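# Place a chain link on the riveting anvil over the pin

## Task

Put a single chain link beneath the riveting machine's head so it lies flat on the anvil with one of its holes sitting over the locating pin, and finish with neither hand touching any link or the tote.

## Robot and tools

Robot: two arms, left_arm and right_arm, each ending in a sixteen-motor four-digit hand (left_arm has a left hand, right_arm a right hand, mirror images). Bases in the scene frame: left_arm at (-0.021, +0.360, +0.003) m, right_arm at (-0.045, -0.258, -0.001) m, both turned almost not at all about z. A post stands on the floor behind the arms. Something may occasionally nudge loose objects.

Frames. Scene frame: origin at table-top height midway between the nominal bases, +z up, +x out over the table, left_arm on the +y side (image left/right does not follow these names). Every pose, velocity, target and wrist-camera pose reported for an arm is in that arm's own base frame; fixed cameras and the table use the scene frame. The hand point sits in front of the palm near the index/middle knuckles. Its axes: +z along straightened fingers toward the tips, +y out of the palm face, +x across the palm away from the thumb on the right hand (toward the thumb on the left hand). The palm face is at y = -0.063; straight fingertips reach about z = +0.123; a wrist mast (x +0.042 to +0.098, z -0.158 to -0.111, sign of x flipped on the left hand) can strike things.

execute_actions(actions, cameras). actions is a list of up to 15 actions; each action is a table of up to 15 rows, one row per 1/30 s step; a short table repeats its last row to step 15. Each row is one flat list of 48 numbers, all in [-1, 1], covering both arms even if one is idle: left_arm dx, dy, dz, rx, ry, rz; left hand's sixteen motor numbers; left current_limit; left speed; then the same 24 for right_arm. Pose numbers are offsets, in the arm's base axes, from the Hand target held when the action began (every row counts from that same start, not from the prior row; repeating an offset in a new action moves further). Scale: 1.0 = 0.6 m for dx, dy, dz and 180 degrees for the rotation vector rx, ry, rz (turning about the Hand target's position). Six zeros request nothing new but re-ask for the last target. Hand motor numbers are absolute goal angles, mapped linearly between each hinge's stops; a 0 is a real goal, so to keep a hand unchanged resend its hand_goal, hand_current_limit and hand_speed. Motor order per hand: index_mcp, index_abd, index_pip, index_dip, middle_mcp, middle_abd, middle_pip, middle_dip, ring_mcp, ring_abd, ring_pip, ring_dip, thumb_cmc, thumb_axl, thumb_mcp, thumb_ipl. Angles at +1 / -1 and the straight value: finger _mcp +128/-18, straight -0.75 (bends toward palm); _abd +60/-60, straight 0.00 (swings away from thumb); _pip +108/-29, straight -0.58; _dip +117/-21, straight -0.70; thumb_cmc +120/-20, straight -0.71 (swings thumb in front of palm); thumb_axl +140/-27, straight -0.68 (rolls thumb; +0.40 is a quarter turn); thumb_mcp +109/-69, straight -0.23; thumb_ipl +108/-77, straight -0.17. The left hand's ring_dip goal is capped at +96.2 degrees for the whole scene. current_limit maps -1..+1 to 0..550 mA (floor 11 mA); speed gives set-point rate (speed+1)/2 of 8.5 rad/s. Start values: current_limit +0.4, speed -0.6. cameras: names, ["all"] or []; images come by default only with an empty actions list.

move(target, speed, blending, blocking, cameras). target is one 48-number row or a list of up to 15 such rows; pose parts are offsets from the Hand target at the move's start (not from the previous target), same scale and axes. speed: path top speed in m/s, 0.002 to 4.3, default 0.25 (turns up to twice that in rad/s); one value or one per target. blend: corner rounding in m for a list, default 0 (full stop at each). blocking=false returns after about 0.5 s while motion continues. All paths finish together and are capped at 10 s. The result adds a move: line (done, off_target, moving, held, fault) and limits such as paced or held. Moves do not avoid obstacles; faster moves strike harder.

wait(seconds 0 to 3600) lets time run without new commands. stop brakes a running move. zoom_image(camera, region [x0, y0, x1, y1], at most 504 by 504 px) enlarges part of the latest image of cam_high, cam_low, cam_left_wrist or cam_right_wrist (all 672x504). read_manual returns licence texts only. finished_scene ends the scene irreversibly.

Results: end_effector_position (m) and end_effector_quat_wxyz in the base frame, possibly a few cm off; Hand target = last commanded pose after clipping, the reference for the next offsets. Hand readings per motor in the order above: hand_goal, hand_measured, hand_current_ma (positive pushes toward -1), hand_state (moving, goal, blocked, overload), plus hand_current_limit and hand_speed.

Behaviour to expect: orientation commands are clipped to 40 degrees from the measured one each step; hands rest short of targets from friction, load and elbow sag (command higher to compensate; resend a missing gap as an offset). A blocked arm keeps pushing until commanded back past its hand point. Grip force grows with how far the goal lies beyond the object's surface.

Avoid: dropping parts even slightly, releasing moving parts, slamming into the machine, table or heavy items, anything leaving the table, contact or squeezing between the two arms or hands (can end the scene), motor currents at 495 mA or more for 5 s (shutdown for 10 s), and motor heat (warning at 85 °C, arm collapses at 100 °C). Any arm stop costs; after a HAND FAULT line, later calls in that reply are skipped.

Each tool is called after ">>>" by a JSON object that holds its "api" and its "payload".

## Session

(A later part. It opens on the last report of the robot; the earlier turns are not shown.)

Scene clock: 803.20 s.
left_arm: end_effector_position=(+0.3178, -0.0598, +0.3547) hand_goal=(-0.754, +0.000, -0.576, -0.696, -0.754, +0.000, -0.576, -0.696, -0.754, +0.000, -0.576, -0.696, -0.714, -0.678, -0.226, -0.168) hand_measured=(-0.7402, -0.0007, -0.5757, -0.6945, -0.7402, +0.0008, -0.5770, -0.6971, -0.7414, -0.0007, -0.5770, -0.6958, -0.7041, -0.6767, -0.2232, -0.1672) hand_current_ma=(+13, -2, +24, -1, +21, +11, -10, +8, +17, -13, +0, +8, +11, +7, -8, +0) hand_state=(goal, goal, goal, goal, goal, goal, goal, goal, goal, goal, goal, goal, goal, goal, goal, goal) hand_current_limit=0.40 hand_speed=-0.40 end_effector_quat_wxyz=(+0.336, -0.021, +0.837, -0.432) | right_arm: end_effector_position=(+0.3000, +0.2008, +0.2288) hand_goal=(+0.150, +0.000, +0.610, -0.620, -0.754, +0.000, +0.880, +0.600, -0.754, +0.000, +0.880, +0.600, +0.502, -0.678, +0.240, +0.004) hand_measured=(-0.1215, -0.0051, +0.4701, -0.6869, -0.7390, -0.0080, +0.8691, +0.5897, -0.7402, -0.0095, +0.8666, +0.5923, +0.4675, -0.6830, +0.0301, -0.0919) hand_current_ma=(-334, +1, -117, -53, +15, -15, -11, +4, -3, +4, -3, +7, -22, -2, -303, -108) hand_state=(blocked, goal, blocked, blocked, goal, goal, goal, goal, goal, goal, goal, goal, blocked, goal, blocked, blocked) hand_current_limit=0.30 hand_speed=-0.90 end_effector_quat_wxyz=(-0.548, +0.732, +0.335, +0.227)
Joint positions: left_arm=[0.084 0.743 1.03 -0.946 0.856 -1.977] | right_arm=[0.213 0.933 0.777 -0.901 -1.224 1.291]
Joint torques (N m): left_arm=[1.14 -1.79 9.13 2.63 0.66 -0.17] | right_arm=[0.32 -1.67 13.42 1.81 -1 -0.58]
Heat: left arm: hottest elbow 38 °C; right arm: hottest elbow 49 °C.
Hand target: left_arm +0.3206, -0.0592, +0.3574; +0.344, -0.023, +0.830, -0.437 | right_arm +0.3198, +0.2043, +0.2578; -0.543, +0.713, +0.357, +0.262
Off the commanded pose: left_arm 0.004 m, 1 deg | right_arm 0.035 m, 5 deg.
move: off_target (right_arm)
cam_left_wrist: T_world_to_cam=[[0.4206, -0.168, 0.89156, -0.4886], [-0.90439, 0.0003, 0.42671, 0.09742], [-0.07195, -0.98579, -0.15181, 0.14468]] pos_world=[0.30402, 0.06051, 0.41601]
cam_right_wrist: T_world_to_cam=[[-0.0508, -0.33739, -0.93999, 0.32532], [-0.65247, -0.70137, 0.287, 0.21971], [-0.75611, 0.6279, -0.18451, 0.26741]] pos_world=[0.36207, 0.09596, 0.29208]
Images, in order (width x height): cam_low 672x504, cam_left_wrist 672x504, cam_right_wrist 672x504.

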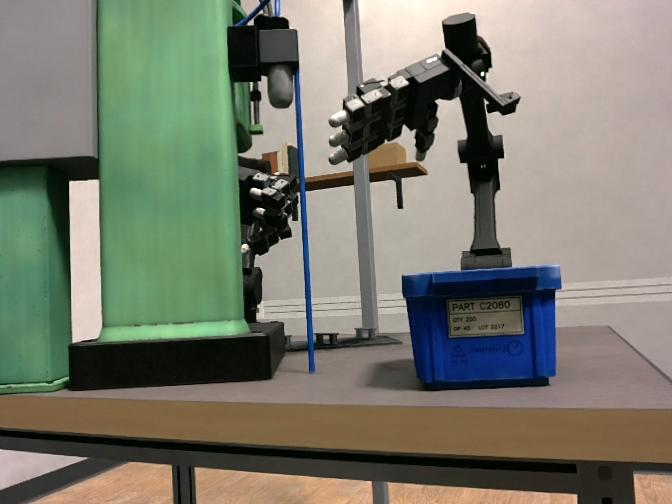

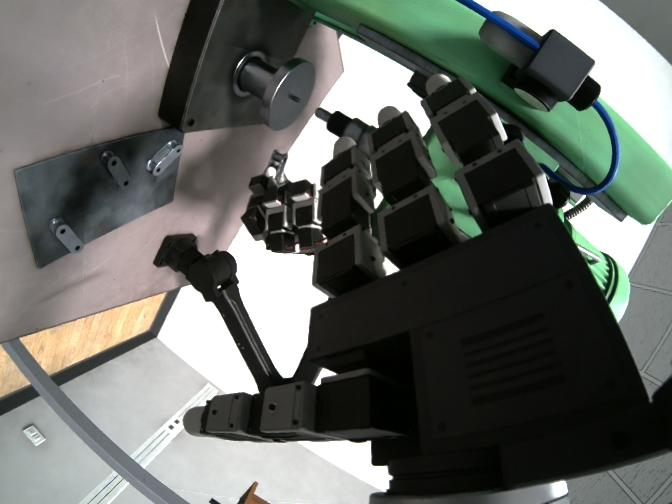

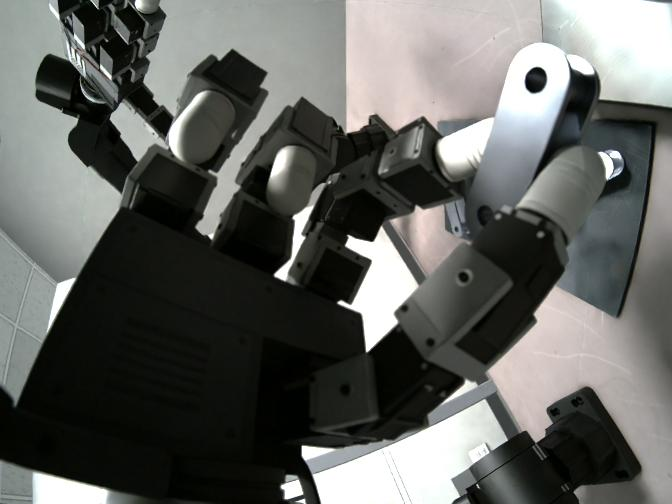

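>>> {"api": "move", "payload": {"target": [0,0,0,0,0,0,-0.754,0,-0.576,-0.696,-0.754,0,-0.576,-0.696,-0.754,0,-0.576,-0.696,-0.714,-0.678,-0.226,-0.168,0.4,-0.4, 0.1167,0.0167,0.0167,0,0,0,0.15,0,0.61,-0.62,-0.754,0,0.88,0.6,-0.754,0,0.88,0.6,0.503,-0.678,0.24,0.005,0.3,-0.9], "cameras": ["cam_left_wrist","cam_right_wrist"], "speed": 0.06}}

>>> {"api": "zoom_image", "payload": {"camera": "cam_right_wrist", "region": [400, 40, 672, 244]}}

>>> {"api": "zoom_image", "payload": {"camera": "cam_left_wrist", "region": [230, 40, 350, 200]}}

Scene clock: 852.57 s.
left_arm: end_effector_position=(+0.3178, -0.0598, +0.3547) hand_goal=(-0.754, +0.000, -0.576, -0.696, -0.754, +0.000, -0.576, -0.696, -0.754, +0.000, -0.576, -0.696, -0.714, -0.678, -0.226, -0.168) hand_measured=(-0.7402, +0.0008, -0.5757, -0.6958, -0.7402, +0.0008, -0.5770, -0.6971, -0.7402, +0.0008, -0.5770, -0.6971, -0.7029, -0.6777, -0.2222, -0.1681) hand_current_ma=(+7, +2, +16, +23, +12, +6, -11, -1, +22, +4, +18, -7, +18, +3, -10, +12) hand_state=(goal, goal, goal, goal, goal, goal, goal, goal, goal, goal, goal, goal, goal, goal, goal, goal) hand_current_limit=0.40 hand_speed=-0.40 end_effector_quat_wxyz=(+0.336, -0.021, +0.837, -0.432) | right_arm: end_effector_position=(+0.3312, +0.2037, +0.2309) hand_goal=(+0.150, +0.000, +0.610, -0.620, -0.754, +0.000, +0.880, +0.600, -0.754, +0.000, +0.880, +0.600, +0.502, -0.678, +0.240, +0.004) hand_measured=(-0.1215, -0.0051, +0.4701, -0.6881, -0.7390, -0.0080, +0.8691, +0.5897, -0.7402, -0.0095, +0.8666, +0.5923, +0.4663, -0.6830, +0.0311, -0.0919) hand_current_ma=(-341, +9, -111, -61, -1, -5, -9, +7, -5, -3, +5, -7, -14, +1, -306, -112) hand_state=(blocked, goal, blocked, blocked, goal, goal, goal, goal, goal, goal, goal, goal, blocked, goal, blocked, blocked) hand_current_limit=0.30 hand_speed=-0.90 end_effector_quat_wxyz=(-0.549, +0.732, +0.334, +0.227)
Joint positions: left_arm=[0.084 0.743 1.03 -0.946 0.856 -1.977] | right_arm=[0.2 1.031 0.843 -0.895 -1.231 1.263]
Joint torques (N m): left_arm=[1.08 -1.85 9.07 2.69 0.64 -0.17] | right_arm=[-0.26 4.19 19.85 2.02 -1.08 -0.63]
Motor temperatures (°C): left_arm=[28 30 37 30 29 27] | right_arm=[26 27 55 24 27 25]
Heat: left arm: hottest elbow 37 °C; right arm: hottest elbow 55 °C.
Hand target: left_arm +0.3206, -0.0592, +0.3574; +0.344, -0.023, +0.830, -0.437 | right_arm +0.3898, +0.2143, +0.2679; -0.543, +0.713, +0.357, +0.263
Off the commanded pose: left_arm 0.004 m, 1 deg | right_arm 0.070 m, 5 deg.
move: off_target (right_arm)
cam_left_wrist: T_world_to_cam=[[0.4206, -0.168, 0.89156, -0.4886], [-0.90439, 0.0003, 0.42671, 0.09742], [-0.07195, -0.98579, -0.15181, 0.14468]] pos_world=[0.30402, 0.06051, 0.41601]
cam_right_wrist: T_world_to_cam=[[-0.05175, -0.33649, -0.94026, 0.33009], [-0.65336, -0.70066, 0.2867, 0.24177], [-0.75527, 0.62917, -0.1836, 0.28881]] pos_world=[0.39317, 0.09876, 0.29408]

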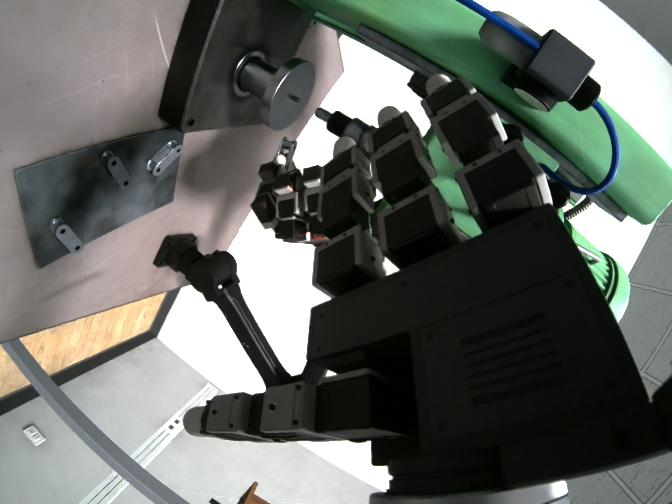

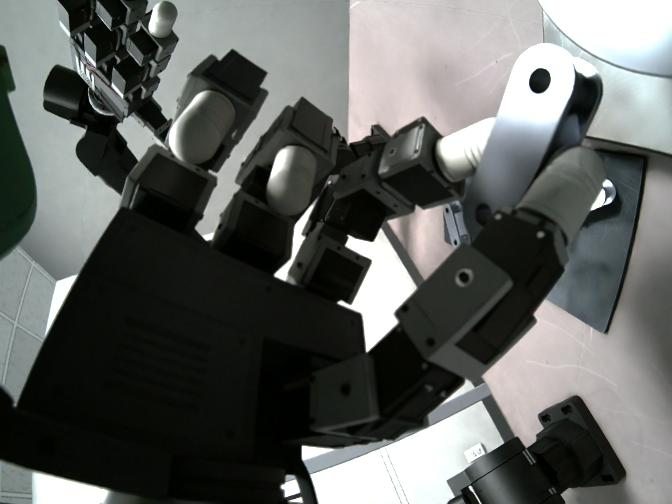

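Scaled by 1.853 from the camera's image (finer frame: 960x720).

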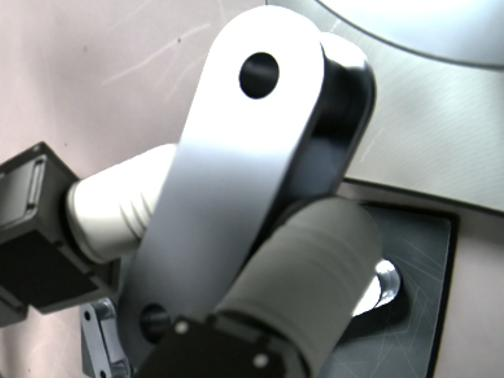

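Scaled by 3.150 from the camera's image (finer frame: 960x720).

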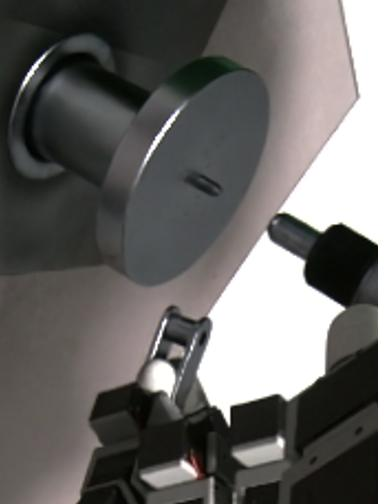

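>>> {"api": "move", "payload": {"target": [0,0,0,0,0,0,-0.754,0,-0.576,-0.696,-0.754,0,-0.576,-0.696,-0.754,0,-0.576,-0.696,-0.714,-0.678,-0.226,-0.168,0.4,-0.4, -0.14,-0.0167,0.0,0,0,0,0.15,0,0.61,-0.62,-0.754,0,0.88,0.6,-0.754,0,0.88,0.6,0.503,-0.678,0.24,0.005,0.3,-0.9], "cameras": ["cam_left_wrist","cam_right_wrist","cam_low","cam_high"], "speed": 0.08}}

>>> {"api": "zoom_image", "payload": {"camera": "cam_left_wrist", "region": [230, 0, 672, 240]}}

Scene clock: 891.97 s.
left_arm: end_effector_position=(+0.3178, -0.0598, +0.3547) hand_goal=(-0.754, +0.000, -0.576, -0.696, -0.754, +0.000, -0.576, -0.696, -0.754, +0.000, -0.576, -0.696, -0.714, -0.678, -0.226, -0.168) hand_measured=(-0.7402, -0.0007, -0.5757, -0.6945, -0.7402, -0.0007, -0.5782, -0.6971, -0.7402, -0.0007, -0.5770, -0.6971, -0.7041, -0.6777, -0.2232, -0.1672) hand_current_ma=(+27, +6, +6, +0, +19, +4, -7, +6, +19, -8, +2, -4, +6, -7, -11, +13) hand_state=(goal, goal, goal, goal, goal, goal, goal, goal, goal, goal, goal, goal, goal, goal, goal, goal) hand_current_limit=0.40 hand_speed=-0.40 end_effector_quat_wxyz=(+0.336, -0.021, +0.837, -0.432) | right_arm: end_effector_position=(+0.3070, +0.2005, +0.2662) hand_goal=(+0.150, +0.000, +0.610, -0.620, -0.754, +0.000, +0.880, +0.600, -0.754, +0.000, +0.880, +0.600, +0.502, -0.678, +0.240, +0.004) hand_measured=(-0.1215, -0.0051, +0.4701, -0.6881, -0.7390, -0.0080, +0.8691, +0.5897, -0.7402, -0.0095, +0.8666, +0.5923, +0.4663, -0.6830, +0.0301, -0.0919) hand_current_ma=(-339, +10, -127, -49, +4, -9, -15, +5, +4, +0, -5, +5, -12, +2, -311, -119) hand_state=(blocked, goal, blocked, blocked, goal, goal, goal, goal, goal, goal, goal, goal, blocked, goal, blocked, blocked) hand_current_limit=0.30 hand_speed=-0.90 end_effector_quat_wxyz=(-0.542, +0.716, +0.352, +0.263)
Joint positions: left_arm=[0.084 0.743 1.03 -0.946 0.856 -1.977] | right_arm=[0.205 0.891 0.824 -0.895 -1.231 1.298]
Joint torques (N m): left_arm=[1.08 -1.67 9.17 2.65 0.67 -0.18] | right_arm=[2.02 -1.55 9.74 1.11 -0.54 -0.38]
Motor temperatures (°C): left_arm=[28 30 37 30 30 27] | right_arm=[26 27 75 24 28 25]
Heat: left arm: hottest elbow 37 °C; right arm: hottest elbow 75 °C.
Hand target: left_arm +0.3206, -0.0592, +0.3574; +0.344, -0.023, +0.830, -0.437 | right_arm +0.3058, +0.2043, +0.2679; -0.543, +0.713, +0.357, +0.263
Off the commanded pose: left_arm 0.004 m, 1 deg | right_arm 0.004 m, 1 deg.
move: done
cam_left_wrist: T_world_to_cam=[[0.4206, -0.168, 0.89156, -0.4886], [-0.90439, 0.0003, 0.42671, 0.09742], [-0.07195, -0.98579, -0.15181, 0.14468]] pos_world=[0.30402, 0.06051, 0.41601]
cam_right_wrist: T_world_to_cam=[[0.02663, -0.31406, -0.94903, 0.3347], [-0.6781, -0.70322, 0.21369, 0.24111], [-0.73449, 0.63785, -0.23169, 0.28367]] pos_world=[0.36293, 0.09373, 0.33184]

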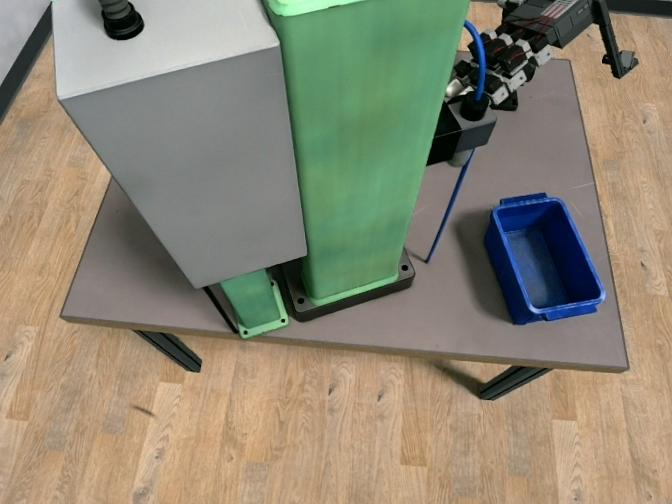

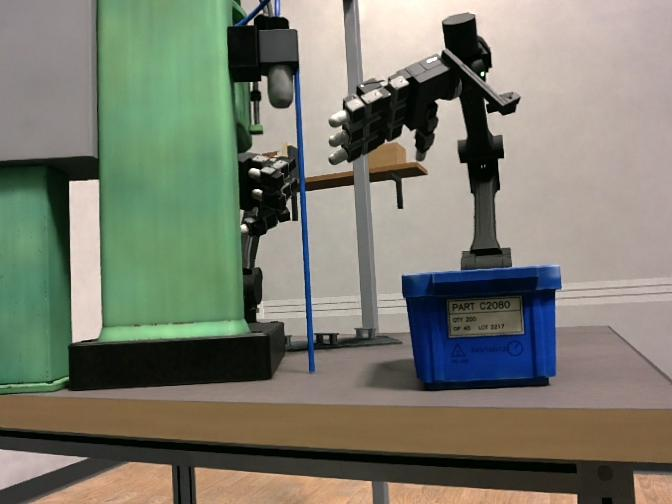

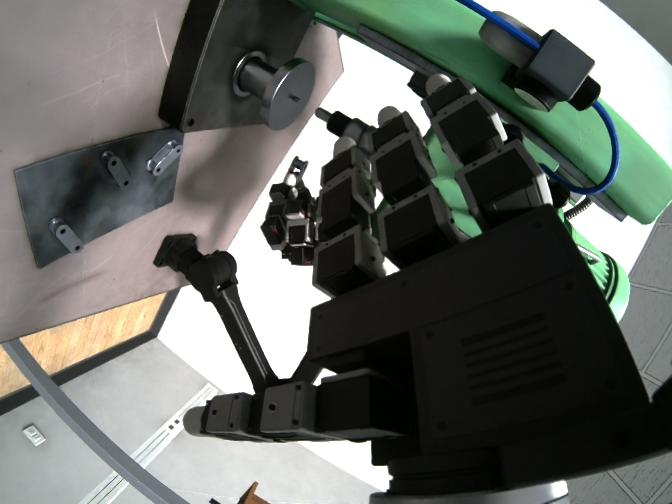

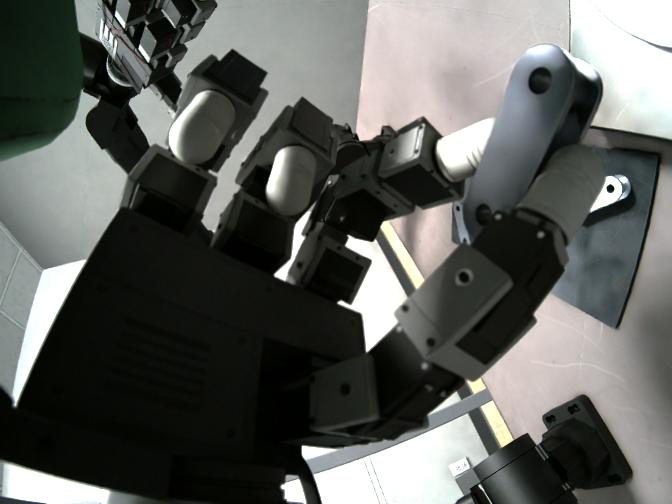

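Scaled by 1.140 from the camera's image (finer frame: 960x720).

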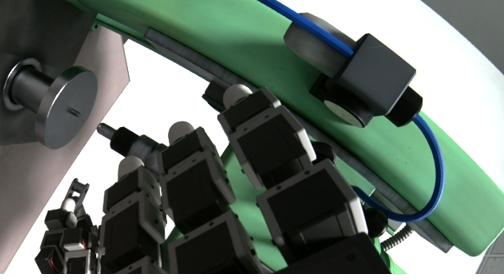

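>>> {"api": "move", "payload": {"target": [0,0,0,0,0,0,-0.754,0,-0.576,-0.696,-0.754,0,-0.576,-0.696,-0.754,0,-0.576,-0.696,-0.714,-0.678,-0.226,-0.168,0.4,-0.4, 0.041,-0.23,-0.197,0,0,-0.1,0.15,0,0.61,-0.62,-0.754,0,0.88,0.6,-0.754,0,0.88,0.6,0.503,-0.678,0.24,0.005,0.3,-0.9], "cameras": ["cam_left_wrist","cam_right_wrist"], "speed": 0.1}}

>>> {"api": "zoom_image", "payload": {"camera": "cam_left_wrist", "region": [200, 80, 400, 280]}}

Scene clock: 982.30 s.
left_arm: end_effector_position=(+0.3178, -0.0598, +0.3547) hand_goal=(-0.754, +0.000, -0.576, -0.696, -0.754, +0.000, -0.576, -0.696, -0.754, +0.000, -0.576, -0.696, -0.714, -0.678, -0.226, -0.168) hand_measured=(-0.7414, +0.0008, -0.5757, -0.6958, -0.7390, +0.0008, -0.5782, -0.6983, -0.7402, -0.0007, -0.5770, -0.6945, -0.7029, -0.6777, -0.2232, -0.1672) hand_current_ma=(+12, -6, +15, +15, +13, -4, +3, -6, +26, +2, -8, -3, +22, -4, -17, +3) hand_state=(goal, goal, goal, goal, goal, goal, goal, goal, goal, goal, goal, goal, goal, goal, goal, goal) hand_current_limit=0.40 hand_speed=-0.40 end_effector_quat_wxyz=(+0.336, -0.021, +0.837, -0.432) | right_arm: end_effector_position=(+0.3268, +0.0676, +0.1454) hand_goal=(+0.150, +0.000, +0.610, -0.620, -0.754, +0.000, +0.880, +0.600, -0.754, +0.000, +0.880, +0.600, +0.502, -0.678, +0.240, +0.004) hand_measured=(-0.1215, -0.0051, +0.4701, -0.6881, -0.7390, -0.0080, +0.8691, +0.5897, -0.7402, -0.0095, +0.8666, +0.5923, +0.4663, -0.6830, +0.0311, -0.0919) hand_current_ma=(-321, +9, -128, -52, -4, -18, -7, +4, +1, +1, +3, -15, -26, +9, -300, -94) hand_state=(blocked, goal, blocked, blocked, goal, goal, goal, goal, goal, goal, goal, goal, blocked, goal, blocked, blocked) hand_current_limit=0.30 hand_speed=-0.90 end_effector_quat_wxyz=(-0.495, +0.766, +0.235, +0.335)
Joint positions: left_arm=[0.084 0.743 1.03 -0.946 0.856 -1.977] | right_arm=[-0.236 1.003 0.597 -0.964 -1.275 0.887]
Joint torques (N m): left_arm=[1.55 -1.96 9.17 2.54 0.68 -0.17] | right_arm=[0.44 -1.14 8.84 0.25 -1.23 -0.66]
Motor temperatures (°C): left_arm=[27 30 38 30 30 27] | right_arm=[26 27 49 24 26 25]
Heat: left arm: hottest elbow 38 °C; right arm: hottest elbow 49 °C.
Hand target: left_arm +0.3206, -0.0592, +0.3574; +0.344, -0.023, +0.830, -0.437 | right_arm +0.3303, +0.0662, +0.1495; -0.496, +0.760, +0.241, +0.344
Off the commanded pose: left_arm 0.004 m, 1 deg | right_arm 0.006 m, 1 deg.
move: done
cam_left_wrist: T_world_to_cam=[[0.4206, -0.168, 0.89156, -0.4886], [-0.90439, 0.0003, 0.42671, 0.09742], [-0.07195, -0.98579, -0.15181, 0.14468]] pos_world=[0.30402, 0.06051, 0.41601]
cam_right_wrist: T_world_to_cam=[[-0.08625, -0.31442, -0.94536, 0.21419], [-0.85488, -0.46392, 0.23229, 0.22576], [-0.51161, 0.8282, -0.22878, 0.26894]] pos_world=[0.34906, -0.05066, 0.21157]

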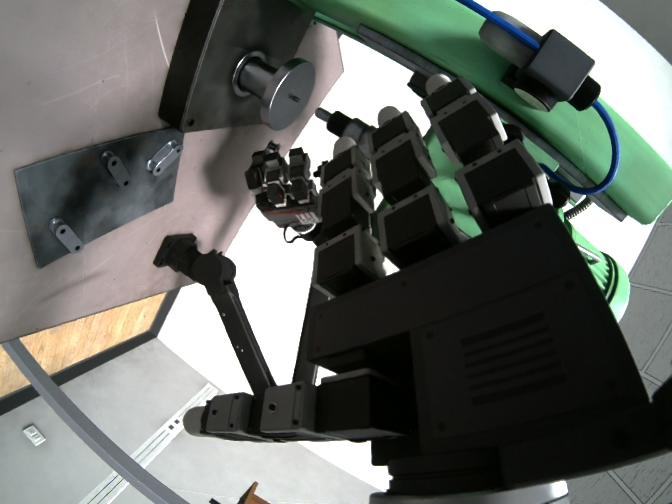

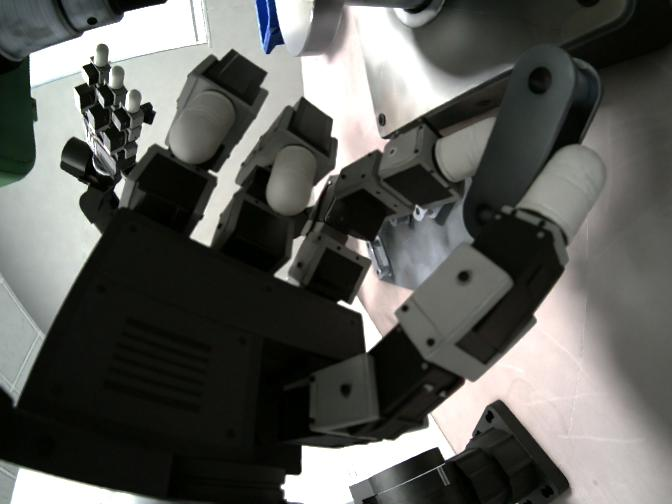

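Scaled by 2.520 from the camera's image (finer frame: 960x720).

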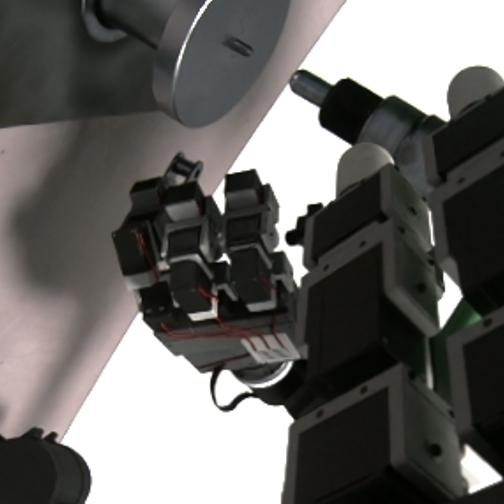

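>>> {"api": "move", "payload": {"target": [0,0,0,0,0,0,-0.754,0,-0.576,-0.696,-0.754,0,-0.576,-0.696,-0.754,0,-0.576,-0.696,-0.714,-0.678,-0.226,-0.168,0.4,-0.4, 0.0,0,-0.152,0,0,0,0.15,0,0.61,-0.62,-0.754,0,0.88,0.6,-0.754,0,0.88,0.6,0.503,-0.678,0.24,0.005,0.3,-0.9], "cameras": ["cam_left_wrist","cam_right_wrist"], "speed": 0.06}}

>>> {"api": "zoom_image", "payload": {"camera": "cam_right_wrist", "region": [400, 0, 672, 244]}}

Scene clock: 989.63 s.
left_arm: end_effector_position=(+0.3178, -0.0598, +0.3547) hand_goal=(-0.754, +0.000, -0.576, -0.696, -0.754, +0.000, -0.576, -0.696, -0.754, +0.000, -0.576, -0.696, -0.714, -0.678, -0.226, -0.168) hand_measured=(-0.7414, +0.0008, -0.5757, -0.6945, -0.7390, -0.0007, -0.5782, -0.6971, -0.7402, +0.0008, -0.5782, -0.6958, -0.7029, -0.6777, -0.2232, -0.1672) hand_current_ma=(+17, +3, +7, +13, +15, +13, -6, +22, +23, +0, +12, +7, +26, +5, +7, +7) hand_state=(goal, goal, goal, goal, goal, goal, goal, goal, goal, goal, goal, goal, goal, goal, goal, goal) hand_current_limit=0.40 hand_speed=-0.40 end_effector_quat_wxyz=(+0.336, -0.021, +0.837, -0.432) | right_arm: end_effector_position=(+0.3235, +0.0685, +0.0540) hand_goal=(+0.150, +0.000, +0.610, -0.620, -0.754, +0.000, +0.880, +0.600, -0.754, +0.000, +0.880, +0.600, +0.502, -0.678, +0.240, +0.004) hand_measured=(-0.1215, -0.0051, +0.4701, -0.6881, -0.7390, -0.0080, +0.8691, +0.5897, -0.7402, -0.0095, +0.8666, +0.5923, +0.4663, -0.6830, +0.0311, -0.0919) hand_current_ma=(-324, +7, -117, -43, +3, -9, -6, +2, +1, -10, -14, -9, -28, +7, -310, -102) hand_state=(blocked, goal, blocked, blocked, goal, goal, goal, goal, goal, goal, goal, goal, blocked, goal, blocked, blocked) hand_current_limit=0.30 hand_speed=-0.90 end_effector_quat_wxyz=(-0.500, +0.768, +0.231, +0.327)
Joint positions: left_arm=[0.084 0.743 1.03 -0.946 0.856 -1.977] | right_arm=[-0.236 1.209 0.45 -0.645 -1.275 0.873]
Joint torques (N m): left_arm=[1.2 -1.49 9.11 2.62 0.65 -0.17] | right_arm=[0.26 -2.49 6.64 1.24 -1.2 -0.59]
Heat: left arm: hottest elbow 38 °C; right arm: hottest elbow 49 °C.
Hand target: left_arm +0.3206, -0.0592, +0.3574; +0.344, -0.023, +0.830, -0.437 | right_arm +0.3304, +0.0662, +0.0585; -0.496, +0.760, +0.241, +0.344
Off the commanded pose: left_arm 0.004 m, 1 deg | right_arm 0.008 m, 3 deg.
move: off_target (right_arm)
cam_left_wrist: T_world_to_cam=[[0.4206, -0.168, 0.89156, -0.4886], [-0.90439, 0.0003, 0.42671, 0.09742], [-0.07195, -0.98579, -0.15181, 0.14468]] pos_world=[0.30402, 0.06051, 0.41601]
cam_right_wrist: T_world_to_cam=[[-0.10447, -0.31076, -0.94473, 0.13333], [-0.84812, -0.46828, 0.24782, 0.24193], [-0.51941, 0.82713, -0.21465, 0.24736]] pos_world=[0.34759, -0.04987, 0.11911]

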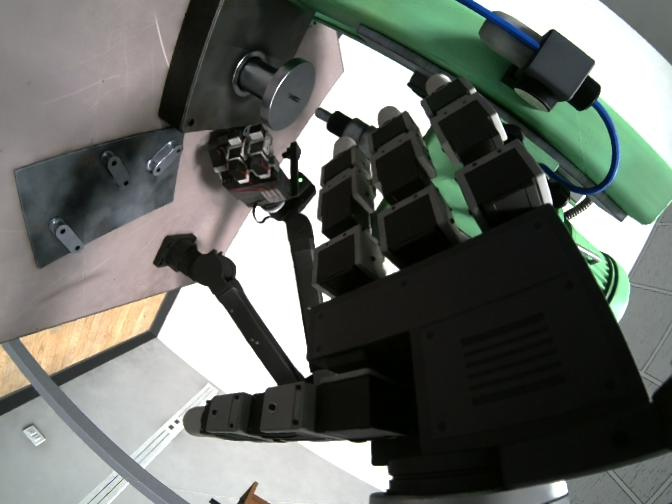

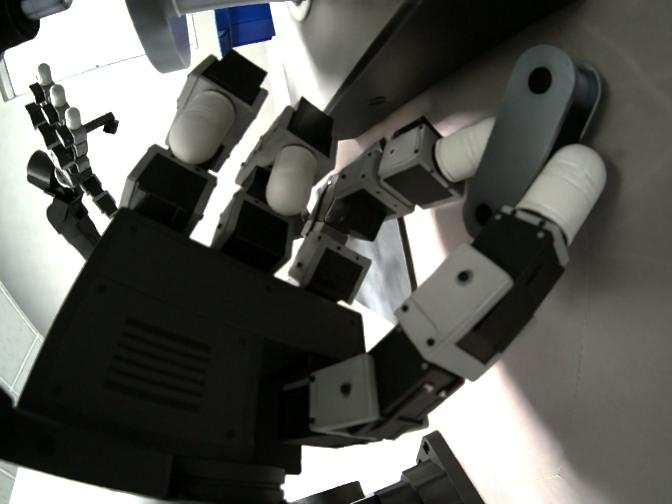

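Scaled by 1.853 from the camera's image (finer frame: 960x720).

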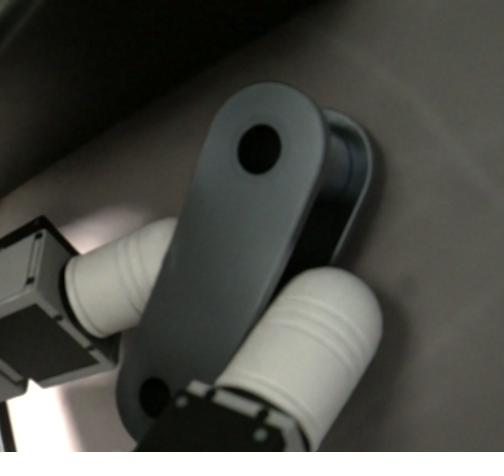

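>>> {"api": "move", "payload": {"target": [0,0,0,0,0,0,-0.754,0,-0.576,-0.696,-0.754,0,-0.576,-0.696,-0.754,0,-0.576,-0.696,-0.714,-0.678,-0.226,-0.168,0.4,-0.4, 0.0,0,-0.013,0,0,0,0.15,0,0.61,-0.62,-0.754,0,0.88,0.6,-0.754,0,0.88,0.6,0.503,-0.678,0.24,0.005,0.3,-0.9], "cameras": ["cam_right_wrist"], "speed": 0.04}}

>>> {"api": "zoom_image", "payload": {"camera": "cam_right_wrist", "region": [400, 0, 672, 244]}}

Scene clock: 995.57 s.
left_arm: end_effector_position=(+0.3178, -0.0598, +0.3547) hand_goal=(-0.754, +0.000, -0.576, -0.696, -0.754, +0.000, -0.576, -0.696, -0.754, +0.000, -0.576, -0.696, -0.714, -0.678, -0.226, -0.168) hand_measured=(-0.7402, +0.0008, -0.5757, -0.6945, -0.7402, +0.0008, -0.5782, -0.6983, -0.7390, -0.0007, -0.5782, -0.6958, -0.7041, -0.6777, -0.2232, -0.1681) hand_current_ma=(+14, -8, +18, +2, +5, +4, -17, -1, +16, +5, +8, +4, +31, +5, -6, +8) hand_state=(goal, goal, goal, goal, goal, goal, goal, goal, goal, goal, goal, goal, goal, goal, goal, goal) hand_current_limit=0.40 hand_speed=-0.40 end_effector_quat_wxyz=(+0.336, -0.021, +0.837, -0.432) | right_arm: end_effector_position=(+0.3247, +0.0684, +0.0479) hand_goal=(+0.150, +0.000, +0.610, -0.620, -0.754, +0.000, +0.880, +0.600, -0.754, +0.000, +0.880, +0.600, +0.502, -0.678, +0.240, +0.004) hand_measured=(-0.1215, -0.0021, +0.4701, -0.6881, -0.7390, -0.0080, +0.8691, +0.5897, -0.7402, -0.0095, +0.8666, +0.5923, +0.4663, -0.6830, +0.0311, -0.0919) hand_current_ma=(-335, +0, -120, -48, -6, -15, -10, -2, +4, +3, -9, -1, -5, +14, -292, -104) hand_state=(blocked, goal, blocked, blocked, goal, goal, goal, goal, goal, goal, goal, goal, blocked, goal, blocked, blocked) hand_current_limit=0.30 hand_speed=-0.90 end_effector_quat_wxyz=(-0.499, +0.767, +0.233, +0.329)
Joint positions: left_arm=[0.084 0.743 1.03 -0.946 0.856 -1.977] | right_arm=[-0.236 1.231 0.442 -0.61 -1.277 0.873]
Joint torques (N m): left_arm=[1.2 -1.44 9.14 2.61 0.67 -0.18] | right_arm=[0.26 -2.32 6.32 1.25 -1.19 -0.59]
Heat: left arm: hottest elbow 38 °C; right arm: hottest elbow 49 °C.
Hand target: left_arm +0.3206, -0.0592, +0.3574; +0.344, -0.023, +0.830, -0.437 | right_arm +0.3304, +0.0662, +0.0506; -0.496, +0.760, +0.241, +0.344
Off the commanded pose: left_arm 0.004 m, 1 deg | right_arm 0.007 m, 2 deg.
move: done
cam_right_wrist: T_world_to_cam=[[-0.09897, -0.31068, -0.94535, 0.12597], [-0.84939, -0.46854, 0.24291, 0.24509], [-0.5184, 0.82701, -0.21752, 0.24661]] pos_world=[0.34848, -0.04997, 0.1132]

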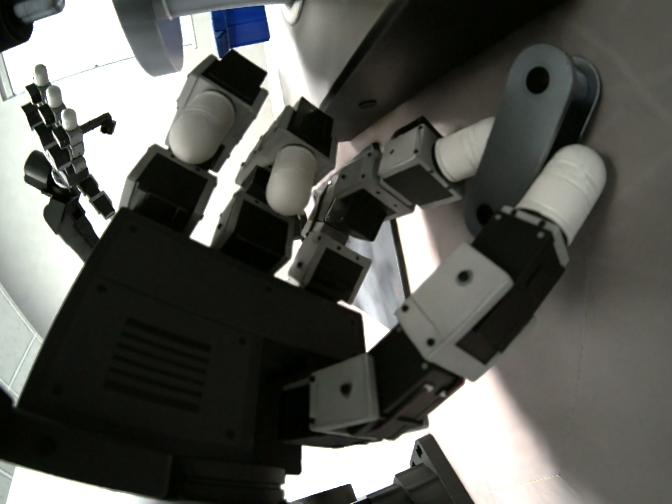

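Scaled by 1.853 from the camera's image (finer frame: 960x720).

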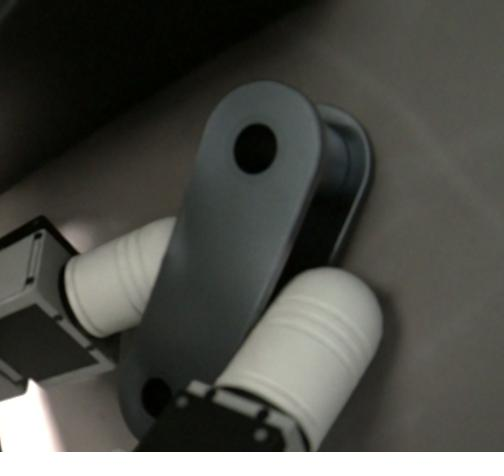

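>>> {"api": "move", "payload": {"target": [0,0,0,0,0,0,-0.754,0,-0.576,-0.696,-0.754,0,-0.576,-0.696,-0.754,0,-0.576,-0.696,-0.714,-0.678,-0.226,-0.168,0.4,-0.4, 0.0,0,-0.007,0,0,0,0.15,0,0.61,-0.62,-0.754,0,0.88,0.6,-0.754,0,0.88,0.6,0.503,-0.678,0.24,0.005,0.3,-0.9], "cameras": ["cam_right_wrist"], "speed": 0.04}}

>>> {"api": "zoom_image", "payload": {"camera": "cam_right_wrist", "region": [400, 0, 672, 244]}}

Scene clock: 999.80 s.
left_arm: end_effector_position=(+0.3178, -0.0598, +0.3547) hand_goal=(-0.754, +0.000, -0.576, -0.696, -0.754, +0.000, -0.576, -0.696, -0.754, +0.000, -0.576, -0.696, -0.714, -0.678, -0.226, -0.168) hand_measured=(-0.7414, +0.0008, -0.5770, -0.6945, -0.7402, +0.0008, -0.5782, -0.6971, -0.7402, +0.0008, -0.5770, -0.6958, -0.7041, -0.6777, -0.2232, -0.1672) hand_current_ma=(+10, +7, +2, +15, +12, +13, -3, -6, +9, +13, -1, +4, +25, -3, -6, +4) hand_state=(goal, goal, goal, goal, goal, goal, goal, goal, goal, goal, goal, goal, goal, goal, goal, goal) hand_current_limit=0.40 hand_speed=-0.40 end_effector_quat_wxyz=(+0.336, -0.021, +0.837, -0.432) | right_arm: end_effector_position=(+0.3263, +0.0680, +0.0455) hand_goal=(+0.150, +0.000, +0.610, -0.620, -0.754, +0.000, +0.880, +0.600, -0.754, +0.000, +0.880, +0.600, +0.502, -0.678, +0.240, +0.004) hand_measured=(-0.1215, +0.0008, +0.4701, -0.6881, -0.7390, -0.0080, +0.8691, +0.5910, -0.7402, -0.0095, +0.8666, +0.5923, +0.4663, -0.6841, +0.0311, -0.0919) hand_current_ma=(-327, +11, -115, -49, +2, -13, +13, +13, +4, +5, -4, +5, -1, +10, -300, -118) hand_state=(blocked, goal, blocked, blocked, goal, goal, goal, goal, goal, goal, goal, goal, blocked, goal, blocked, blocked) hand_current_limit=0.30 hand_speed=-0.90 end_effector_quat_wxyz=(-0.497, +0.766, +0.235, +0.332)
Joint positions: left_arm=[0.084 0.743 1.03 -0.946 0.856 -1.977] | right_arm=[-0.236 1.241 0.439 -0.59 -1.277 0.872]
Joint torques (N m): left_arm=[1.32 -1.79 9.13 2.58 0.68 -0.18] | right_arm=[0.32 -2.08 6.06 1.24 -1.16 -0.58]
Heat: left arm: hottest elbow 38 °C; right arm: hottest elbow 48 °C.
Hand target: left_arm +0.3206, -0.0592, +0.3574; +0.344, -0.023, +0.830, -0.437 | right_arm +0.3304, +0.0662, +0.0465; -0.496, +0.760, +0.241, +0.344
Off the commanded pose: left_arm 0.004 m, 1 deg | right_arm 0.005 m, 2 deg.
move: done
cam_right_wrist: T_world_to_cam=[[-0.09144, -0.3126, -0.94547, 0.1214], [-0.85106, -0.46844, 0.23719, 0.24763], [-0.51704, 0.82635, -0.2232, 0.24702]] pos_world=[0.34957, -0.05017, 0.11118]

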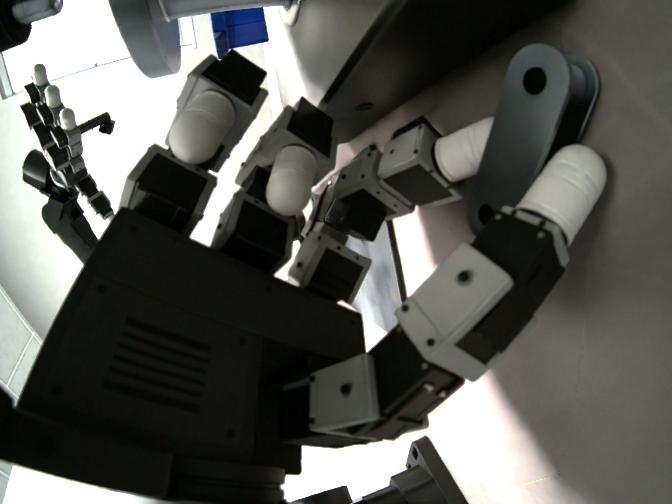

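Scaled by 1.853 from the camera's image (finer frame: 960x720).

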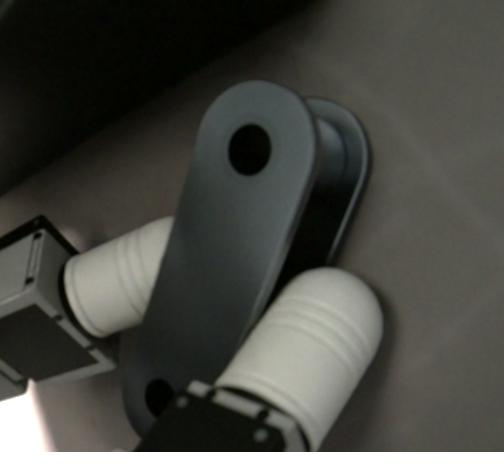

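>>> {"api": "move", "payload": {"target": [0,0,0,0,0,0,-0.754,0,-0.576,-0.696,-0.754,0,-0.576,-0.696,-0.754,0,-0.576,-0.696,-0.714,-0.678,-0.226,-0.168,0.4,-0.4, 0.0,0,0,0,0,0,-0.1,0,0.5,-0.69,-0.754,0,0.88,0.6,-0.754,0,0.88,0.6,0.503,-0.678,0.0,-0.1,0.3,-0.9], "cameras": ["cam_right_wrist"], "speed": 0.04}}

>>> {"api": "zoom_image", "payload": {"camera": "cam_right_wrist", "region": [400, 0, 672, 244]}}

Scene clock: 1005.63 s.
left_arm: end_effector_position=(+0.3178, -0.0598, +0.3547) hand_goal=(-0.754, +0.000, -0.576, -0.696, -0.754, +0.000, -0.576, -0.696, -0.754, +0.000, -0.576, -0.696, -0.714, -0.678, -0.226, -0.168) hand_measured=(-0.7414, -0.0007, -0.5770, -0.6958, -0.7402, +0.0008, -0.5770, -0.6983, -0.7402, -0.0007, -0.5770, -0.6958, -0.7029, -0.6767, -0.2232, -0.1672) hand_current_ma=(+1, -14, +3, +20, -6, -5, -4, -13, +13, -2, +3, -8, +16, +7, +9, +7) hand_state=(goal, goal, goal, goal, goal, goal, goal, goal, goal, goal, goal, goal, goal, goal, goal, goal) hand_current_limit=0.40 hand_speed=-0.40 end_effector_quat_wxyz=(+0.336, -0.021, +0.837, -0.432) | right_arm: end_effector_position=(+0.3263, +0.0682, +0.0455) hand_goal=(-0.100, +0.000, +0.500, -0.690, -0.754, +0.000, +0.880, +0.600, -0.754, +0.000, +0.880, +0.600, +0.502, -0.678, +0.000, -0.100) hand_measured=(-0.1119, -0.0051, +0.4598, -0.7162, -0.7390, -0.0080, +0.8691, +0.5897, -0.7402, -0.0095, +0.8666, +0.5923, +0.4663, -0.6830, +0.0064, -0.1090) hand_current_ma=(-12, +7, -15, -15, -7, -20, -8, +6, +5, +4, -3, -13, -12, -8, +2, +5) hand_state=(goal, goal, blocked, blocked, goal, goal, goal, goal, goal, goal, goal, goal, blocked, goal, goal, goal) hand_current_limit=0.30 hand_speed=-0.90 end_effector_quat_wxyz=(-0.498, +0.766, +0.235, +0.332)
Joint positions: left_arm=[0.084 0.743 1.03 -0.946 0.856 -1.977] | right_arm=[-0.236 1.242 0.439 -0.59 -1.278 0.872]
Joint torques (N m): left_arm=[1.26 -1.67 9.03 2.58 0.67 -0.19] | right_arm=[0.26 -2.2 6.05 1.26 -1.14 -0.58]
Heat: left arm: hottest elbow 38 °C; right arm: hottest elbow 48 °C.
Hand target: left_arm +0.3206, -0.0592, +0.3574; +0.344, -0.023, +0.830, -0.437 | right_arm +0.3304, +0.0662, +0.0465; -0.496, +0.760, +0.241, +0.344
Off the commanded pose: left_arm 0.004 m, 1 deg | right_arm 0.005 m, 2 deg.
move: done
cam_right_wrist: T_world_to_cam=[[-0.09179, -0.31104, -0.94595, 0.1215], [-0.85081, -0.46908, 0.2368, 0.24765], [-0.51739, 0.82657, -0.22158, 0.24685]] pos_world=[0.34957, -0.05008, 0.11098]

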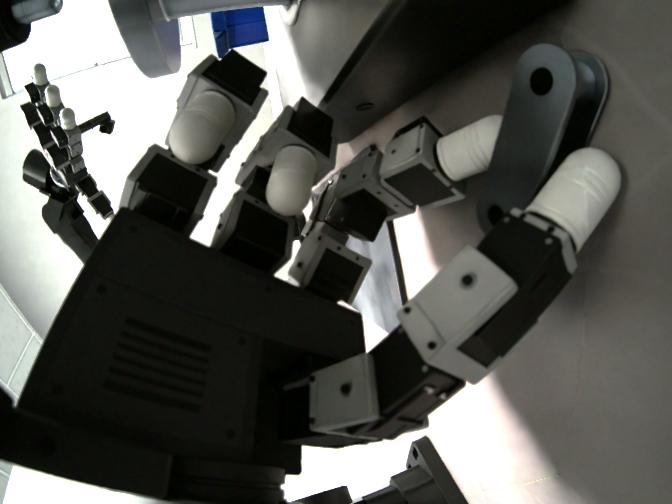

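Scaled by 1.853 from the camera's image (finer frame: 960x720).

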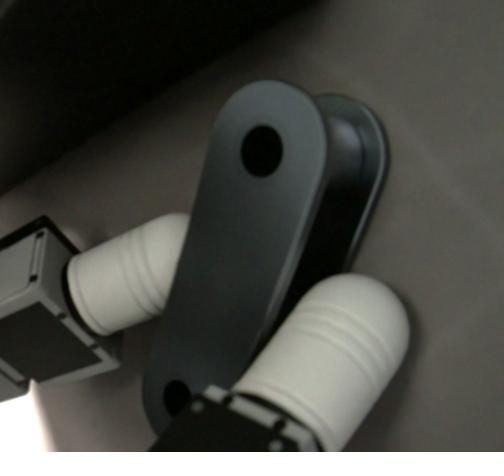

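>>> {"api": "move", "payload": {"target": [[0,0,0,0,0,0,-0.754,0,-0.576,-0.696,-0.754,0,-0.576,-0.696,-0.754,0,-0.576,-0.696,-0.714,-0.678,-0.226,-0.168,0.4,-0.4, 0.0,0,0,0,0,0,-0.37,0,0.65,-0.696,-0.754,0,0.88,0.6,-0.754,0,0.88,0.6,0.503,-0.678,-0.112,-0.092,0.3,-0.8],[0,0,0,0,0,0,-0.754,0,-0.576,-0.696,-0.754,0,-0.576,-0.696,-0.754,0,-0.576,-0.696,-0.714,-0.678,-0.226,-0.168,0.4,-0.4, 0.0,0,0.1,0,0,0,-0.37,0,0.65,-0.696,-0.754,0,0.88,0.6,-0.754,0,0.88,0.6,0.503,-0.678,-0.112,-0.092,0.3,-0.8],[0,0,0,0,0,0,-0.754,0,-0.576,-0.696,-0.754,0,-0.576,-0.696,-0.754,0,-0.576,-0.696,-0.714,-0.678,-0.226,-0.168,0.4,-0.4, -0.0365,-0.008,0.0825,0.0344,-0.0663,-0.0246,-0.167,0,0.352,-0.696,-0.754,0,0.88,0.6,-0.754,0,0.88,0.6,0.58,-0.678,-0.135,0.027,0.3,-0.8]], "cameras": ["cam_right_wrist", "cam_left_wrist"], "speed": 0.08}}

>>> {"api": "zoom_image", "payload": {"camera": "cam_right_wrist", "region": [400, 0, 672, 244]}}

Scene clock: 1058.63 s.
left_arm: end_effector_position=(+0.3178, -0.0598, +0.3547) hand_goal=(-0.754, +0.000, -0.576, -0.696, -0.754, +0.000, -0.576, -0.696, -0.754, +0.000, -0.576, -0.696, -0.714, -0.678, -0.226, -0.168) hand_measured=(-0.7414, -0.0007, -0.5770, -0.6958, -0.7402, +0.0008, -0.5770, -0.6983, -0.7402, -0.0007, -0.5770, -0.6958, -0.7029, -0.6777, -0.2232, -0.1681) hand_current_ma=(+18, +8, +7, +17, +22, +10, -10, +1, +36, -15, +5, +13, +9, -5, -15, +12) hand_state=(goal, goal, goal, goal, goal, goal, goal, goal, goal, goal, goal, goal, goal, goal, goal, goal) hand_current_limit=0.40 hand_speed=-0.40 end_effector_quat_wxyz=(+0.336, -0.021, +0.837, -0.432) | right_arm: end_effector_position=(+0.3073, +0.0631, +0.0934) hand_goal=(-0.168, +0.000, +0.352, -0.696, -0.754, +0.000, +0.880, +0.600, -0.754, +0.000, +0.880, +0.600, +0.580, -0.678, -0.136, +0.026) hand_measured=(-0.1650, -0.0051, +0.3546, -0.7060, -0.7390, -0.0080, +0.8691, +0.5910, -0.7402, -0.0095, +0.8666, +0.5923, +0.5366, -0.6830, -0.1302, +0.0196) hand_current_ma=(-10, +13, -2, -7, +6, -7, -15, -2, +3, -2, -2, -5, -16, +5, +2, -4) hand_state=(goal, goal, goal, goal, goal, goal, goal, goal, goal, goal, goal, goal, blocked, goal, goal, goal) hand_current_limit=0.30 hand_speed=-0.80 end_effector_quat_wxyz=(-0.497, +0.705, +0.242, +0.445)
Joint positions: left_arm=[0.084 0.743 1.03 -0.946 0.856 -1.977] | right_arm=[-0.336 0.975 0.281 -0.358 -1.444 1.033]
Joint torques (N m): left_arm=[1.26 -1.49 9.18 2.62 0.65 -0.18] | right_arm=[0.32 -0.56 6.94 1.62 -0.94 -0.34]
Heat: left arm: hottest elbow 38 °C; right arm: hottest elbow 45 °C.
Hand target: left_arm +0.3206, -0.0592, +0.3574; +0.344, -0.023, +0.830, -0.437 | right_arm +0.3085, +0.0614, +0.0960; -0.494, +0.701, +0.243, +0.453
Off the commanded pose: left_arm 0.004 m, 1 deg | right_arm 0.003 m, 1 deg.
move: done
cam_left_wrist: T_world_to_cam=[[0.4206, -0.168, 0.89156, -0.4886], [-0.90439, 0.0003, 0.42671, 0.09742], [-0.07195, -0.98579, -0.15181, 0.14468]] pos_world=[0.30402, 0.06051, 0.41601]
cam_right_wrist: T_world_to_cam=[[0.10268, -0.20658, -0.97303, 0.09959], [-0.90949, -0.41565, -0.00773, 0.25535], [-0.40284, 0.88575, -0.23056, 0.21383]] pos_world=[0.30816, -0.06269, 0.14818]
Images, in order (width x height): cam_left_wrist 672x504, cam_right_wrist 672x504.

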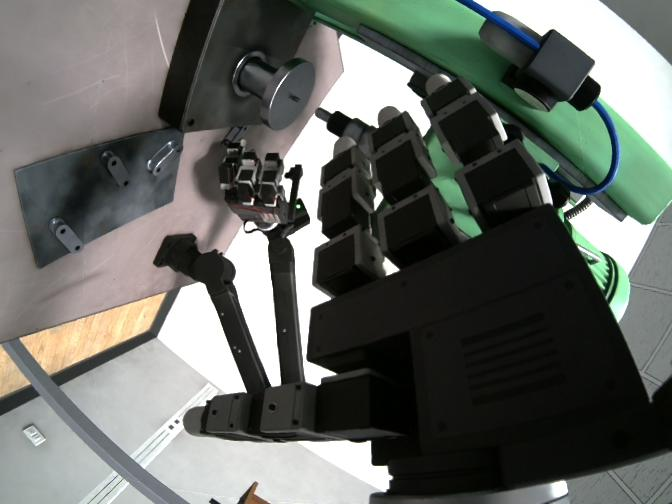

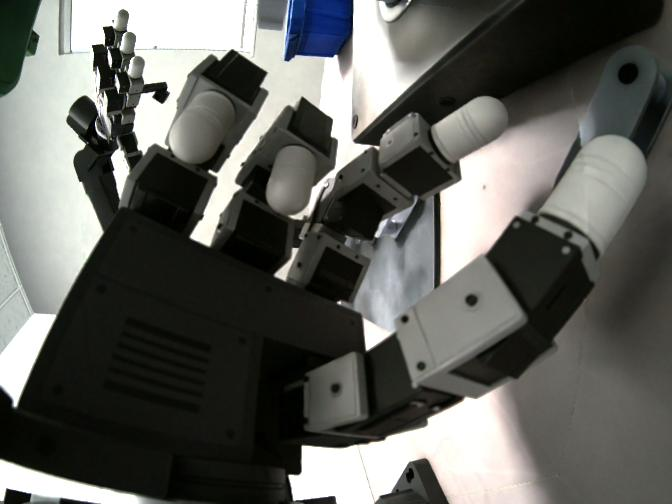

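Scaled by 1.853 from the camera's image (finer frame: 960x720).

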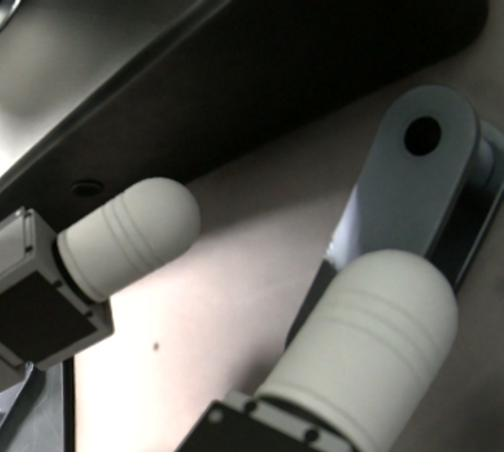

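>>> {"api": "move", "payload": {"target": [0,0,0,0,0,0,-0.754,0,-0.576,-0.696,-0.754,0,-0.576,-0.696,-0.754,0,-0.576,-0.696,-0.714,-0.678,-0.226,-0.168,0.4,-0.4, 0.0,-0.002,-0.05,0,0,0,-0.167,0,0.352,-0.696,-0.754,0,0.88,0.6,-0.754,0,0.88,0.6,0.58,-0.678,-0.135,0.027,0.3,-0.8], "cameras": ["cam_right_wrist"], "speed": 0.06}}

>>> {"api": "zoom_image", "payload": {"camera": "cam_right_wrist", "region": [400, 0, 672, 244]}}

Scene clock: 1073.23 s.
left_arm: end_effector_position=(+0.3178, -0.0598, +0.3547) hand_goal=(-0.754, +0.000, -0.576, -0.696, -0.754, +0.000, -0.576, -0.696, -0.754, +0.000, -0.576, -0.696, -0.714, -0.678, -0.226, -0.168) hand_measured=(-0.7402, -0.0007, -0.5770, -0.6945, -0.7402, +0.0008, -0.5770, -0.6983, -0.7402, -0.0007, -0.5770, -0.6958, -0.7041, -0.6777, -0.2232, -0.1681) hand_current_ma=(+5, -7, +12, +7, +21, +5, -12, -8, +23, +2, +12, -6, +24, -6, -10, +9) hand_state=(goal, goal, goal, goal, goal, goal, goal, goal, goal, goal, goal, goal, goal, goal, goal, goal) hand_current_limit=0.40 hand_speed=-0.40 end_effector_quat_wxyz=(+0.336, -0.021, +0.837, -0.432) | right_arm: end_effector_position=(+0.3070, +0.0627, +0.0642) hand_goal=(-0.168, +0.000, +0.352, -0.696, -0.754, +0.000, +0.880, +0.600, -0.754, +0.000, +0.880, +0.600, +0.580, -0.678, -0.136, +0.026) hand_measured=(-0.1650, -0.0051, +0.3546, -0.7060, -0.7390, -0.0080, +0.8691, +0.5910, -0.7402, -0.0095, +0.8666, +0.5923, +0.5353, -0.6830, -0.1302, +0.0196) hand_current_ma=(-5, +13, +8, -10, +7, -5, -12, +3, -3, +6, -10, -8, -15, +4, -6, -11) hand_state=(goal, goal, goal, goal, goal, goal, goal, goal, goal, goal, goal, goal, blocked, goal, goal, goal) hand_current_limit=0.30 hand_speed=-0.80 end_effector_quat_wxyz=(-0.499, +0.706, +0.240, +0.442)
Joint positions: left_arm=[0.084 0.743 1.03 -0.946 0.856 -1.977] | right_arm=[-0.338 1.102 0.245 -0.221 -1.444 1.013]
Joint torques (N m): left_arm=[0.85 -1.85 9.16 2.54 0.67 -0.18] | right_arm=[0.09 -0.5 5.87 1.58 -1.03 -0.51]
Motor temperatures (°C): left_arm=[27 30 38 30 30 27] | right_arm=[26 27 44 24 28 25]
Heat: left arm: hottest elbow 38 °C; right arm: hottest elbow 44 °C.
Hand target: left_arm +0.3206, -0.0592, +0.3574; +0.344, -0.023, +0.830, -0.437 | right_arm +0.3085, +0.0602, +0.0660; -0.494, +0.701, +0.243, +0.453
Off the commanded pose: left_arm 0.004 m, 1 deg | right_arm 0.003 m, 1 deg.
move: done
cam_right_wrist: T_world_to_cam=[[0.09596, -0.20538, -0.97397, 0.07326], [-0.90943, -0.41584, -0.00191, 0.25434], [-0.40462, 0.88594, -0.22668, 0.20758]] pos_world=[0.30827, -0.06309, 0.11889]

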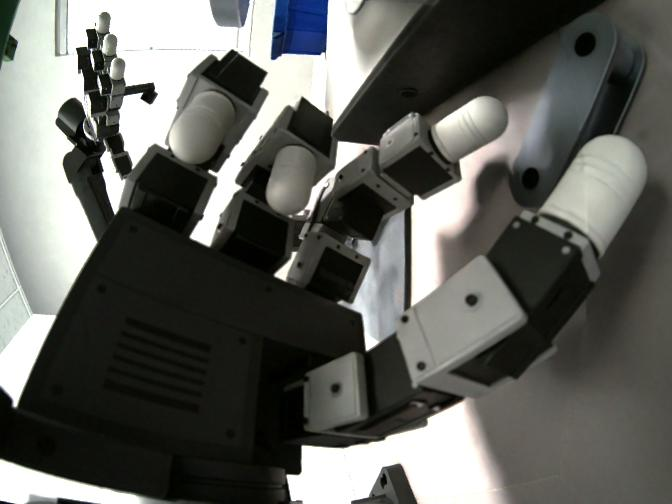

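Scaled by 1.853 from the camera's image (finer frame: 960x720).

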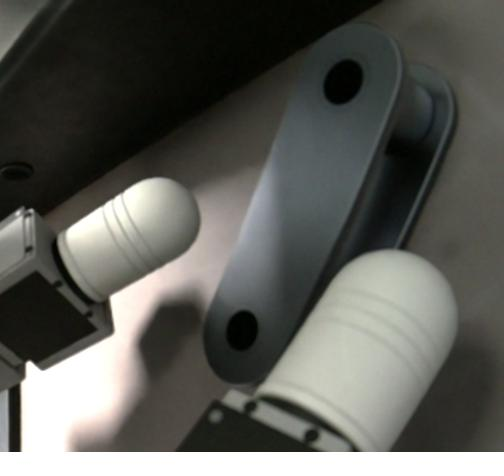

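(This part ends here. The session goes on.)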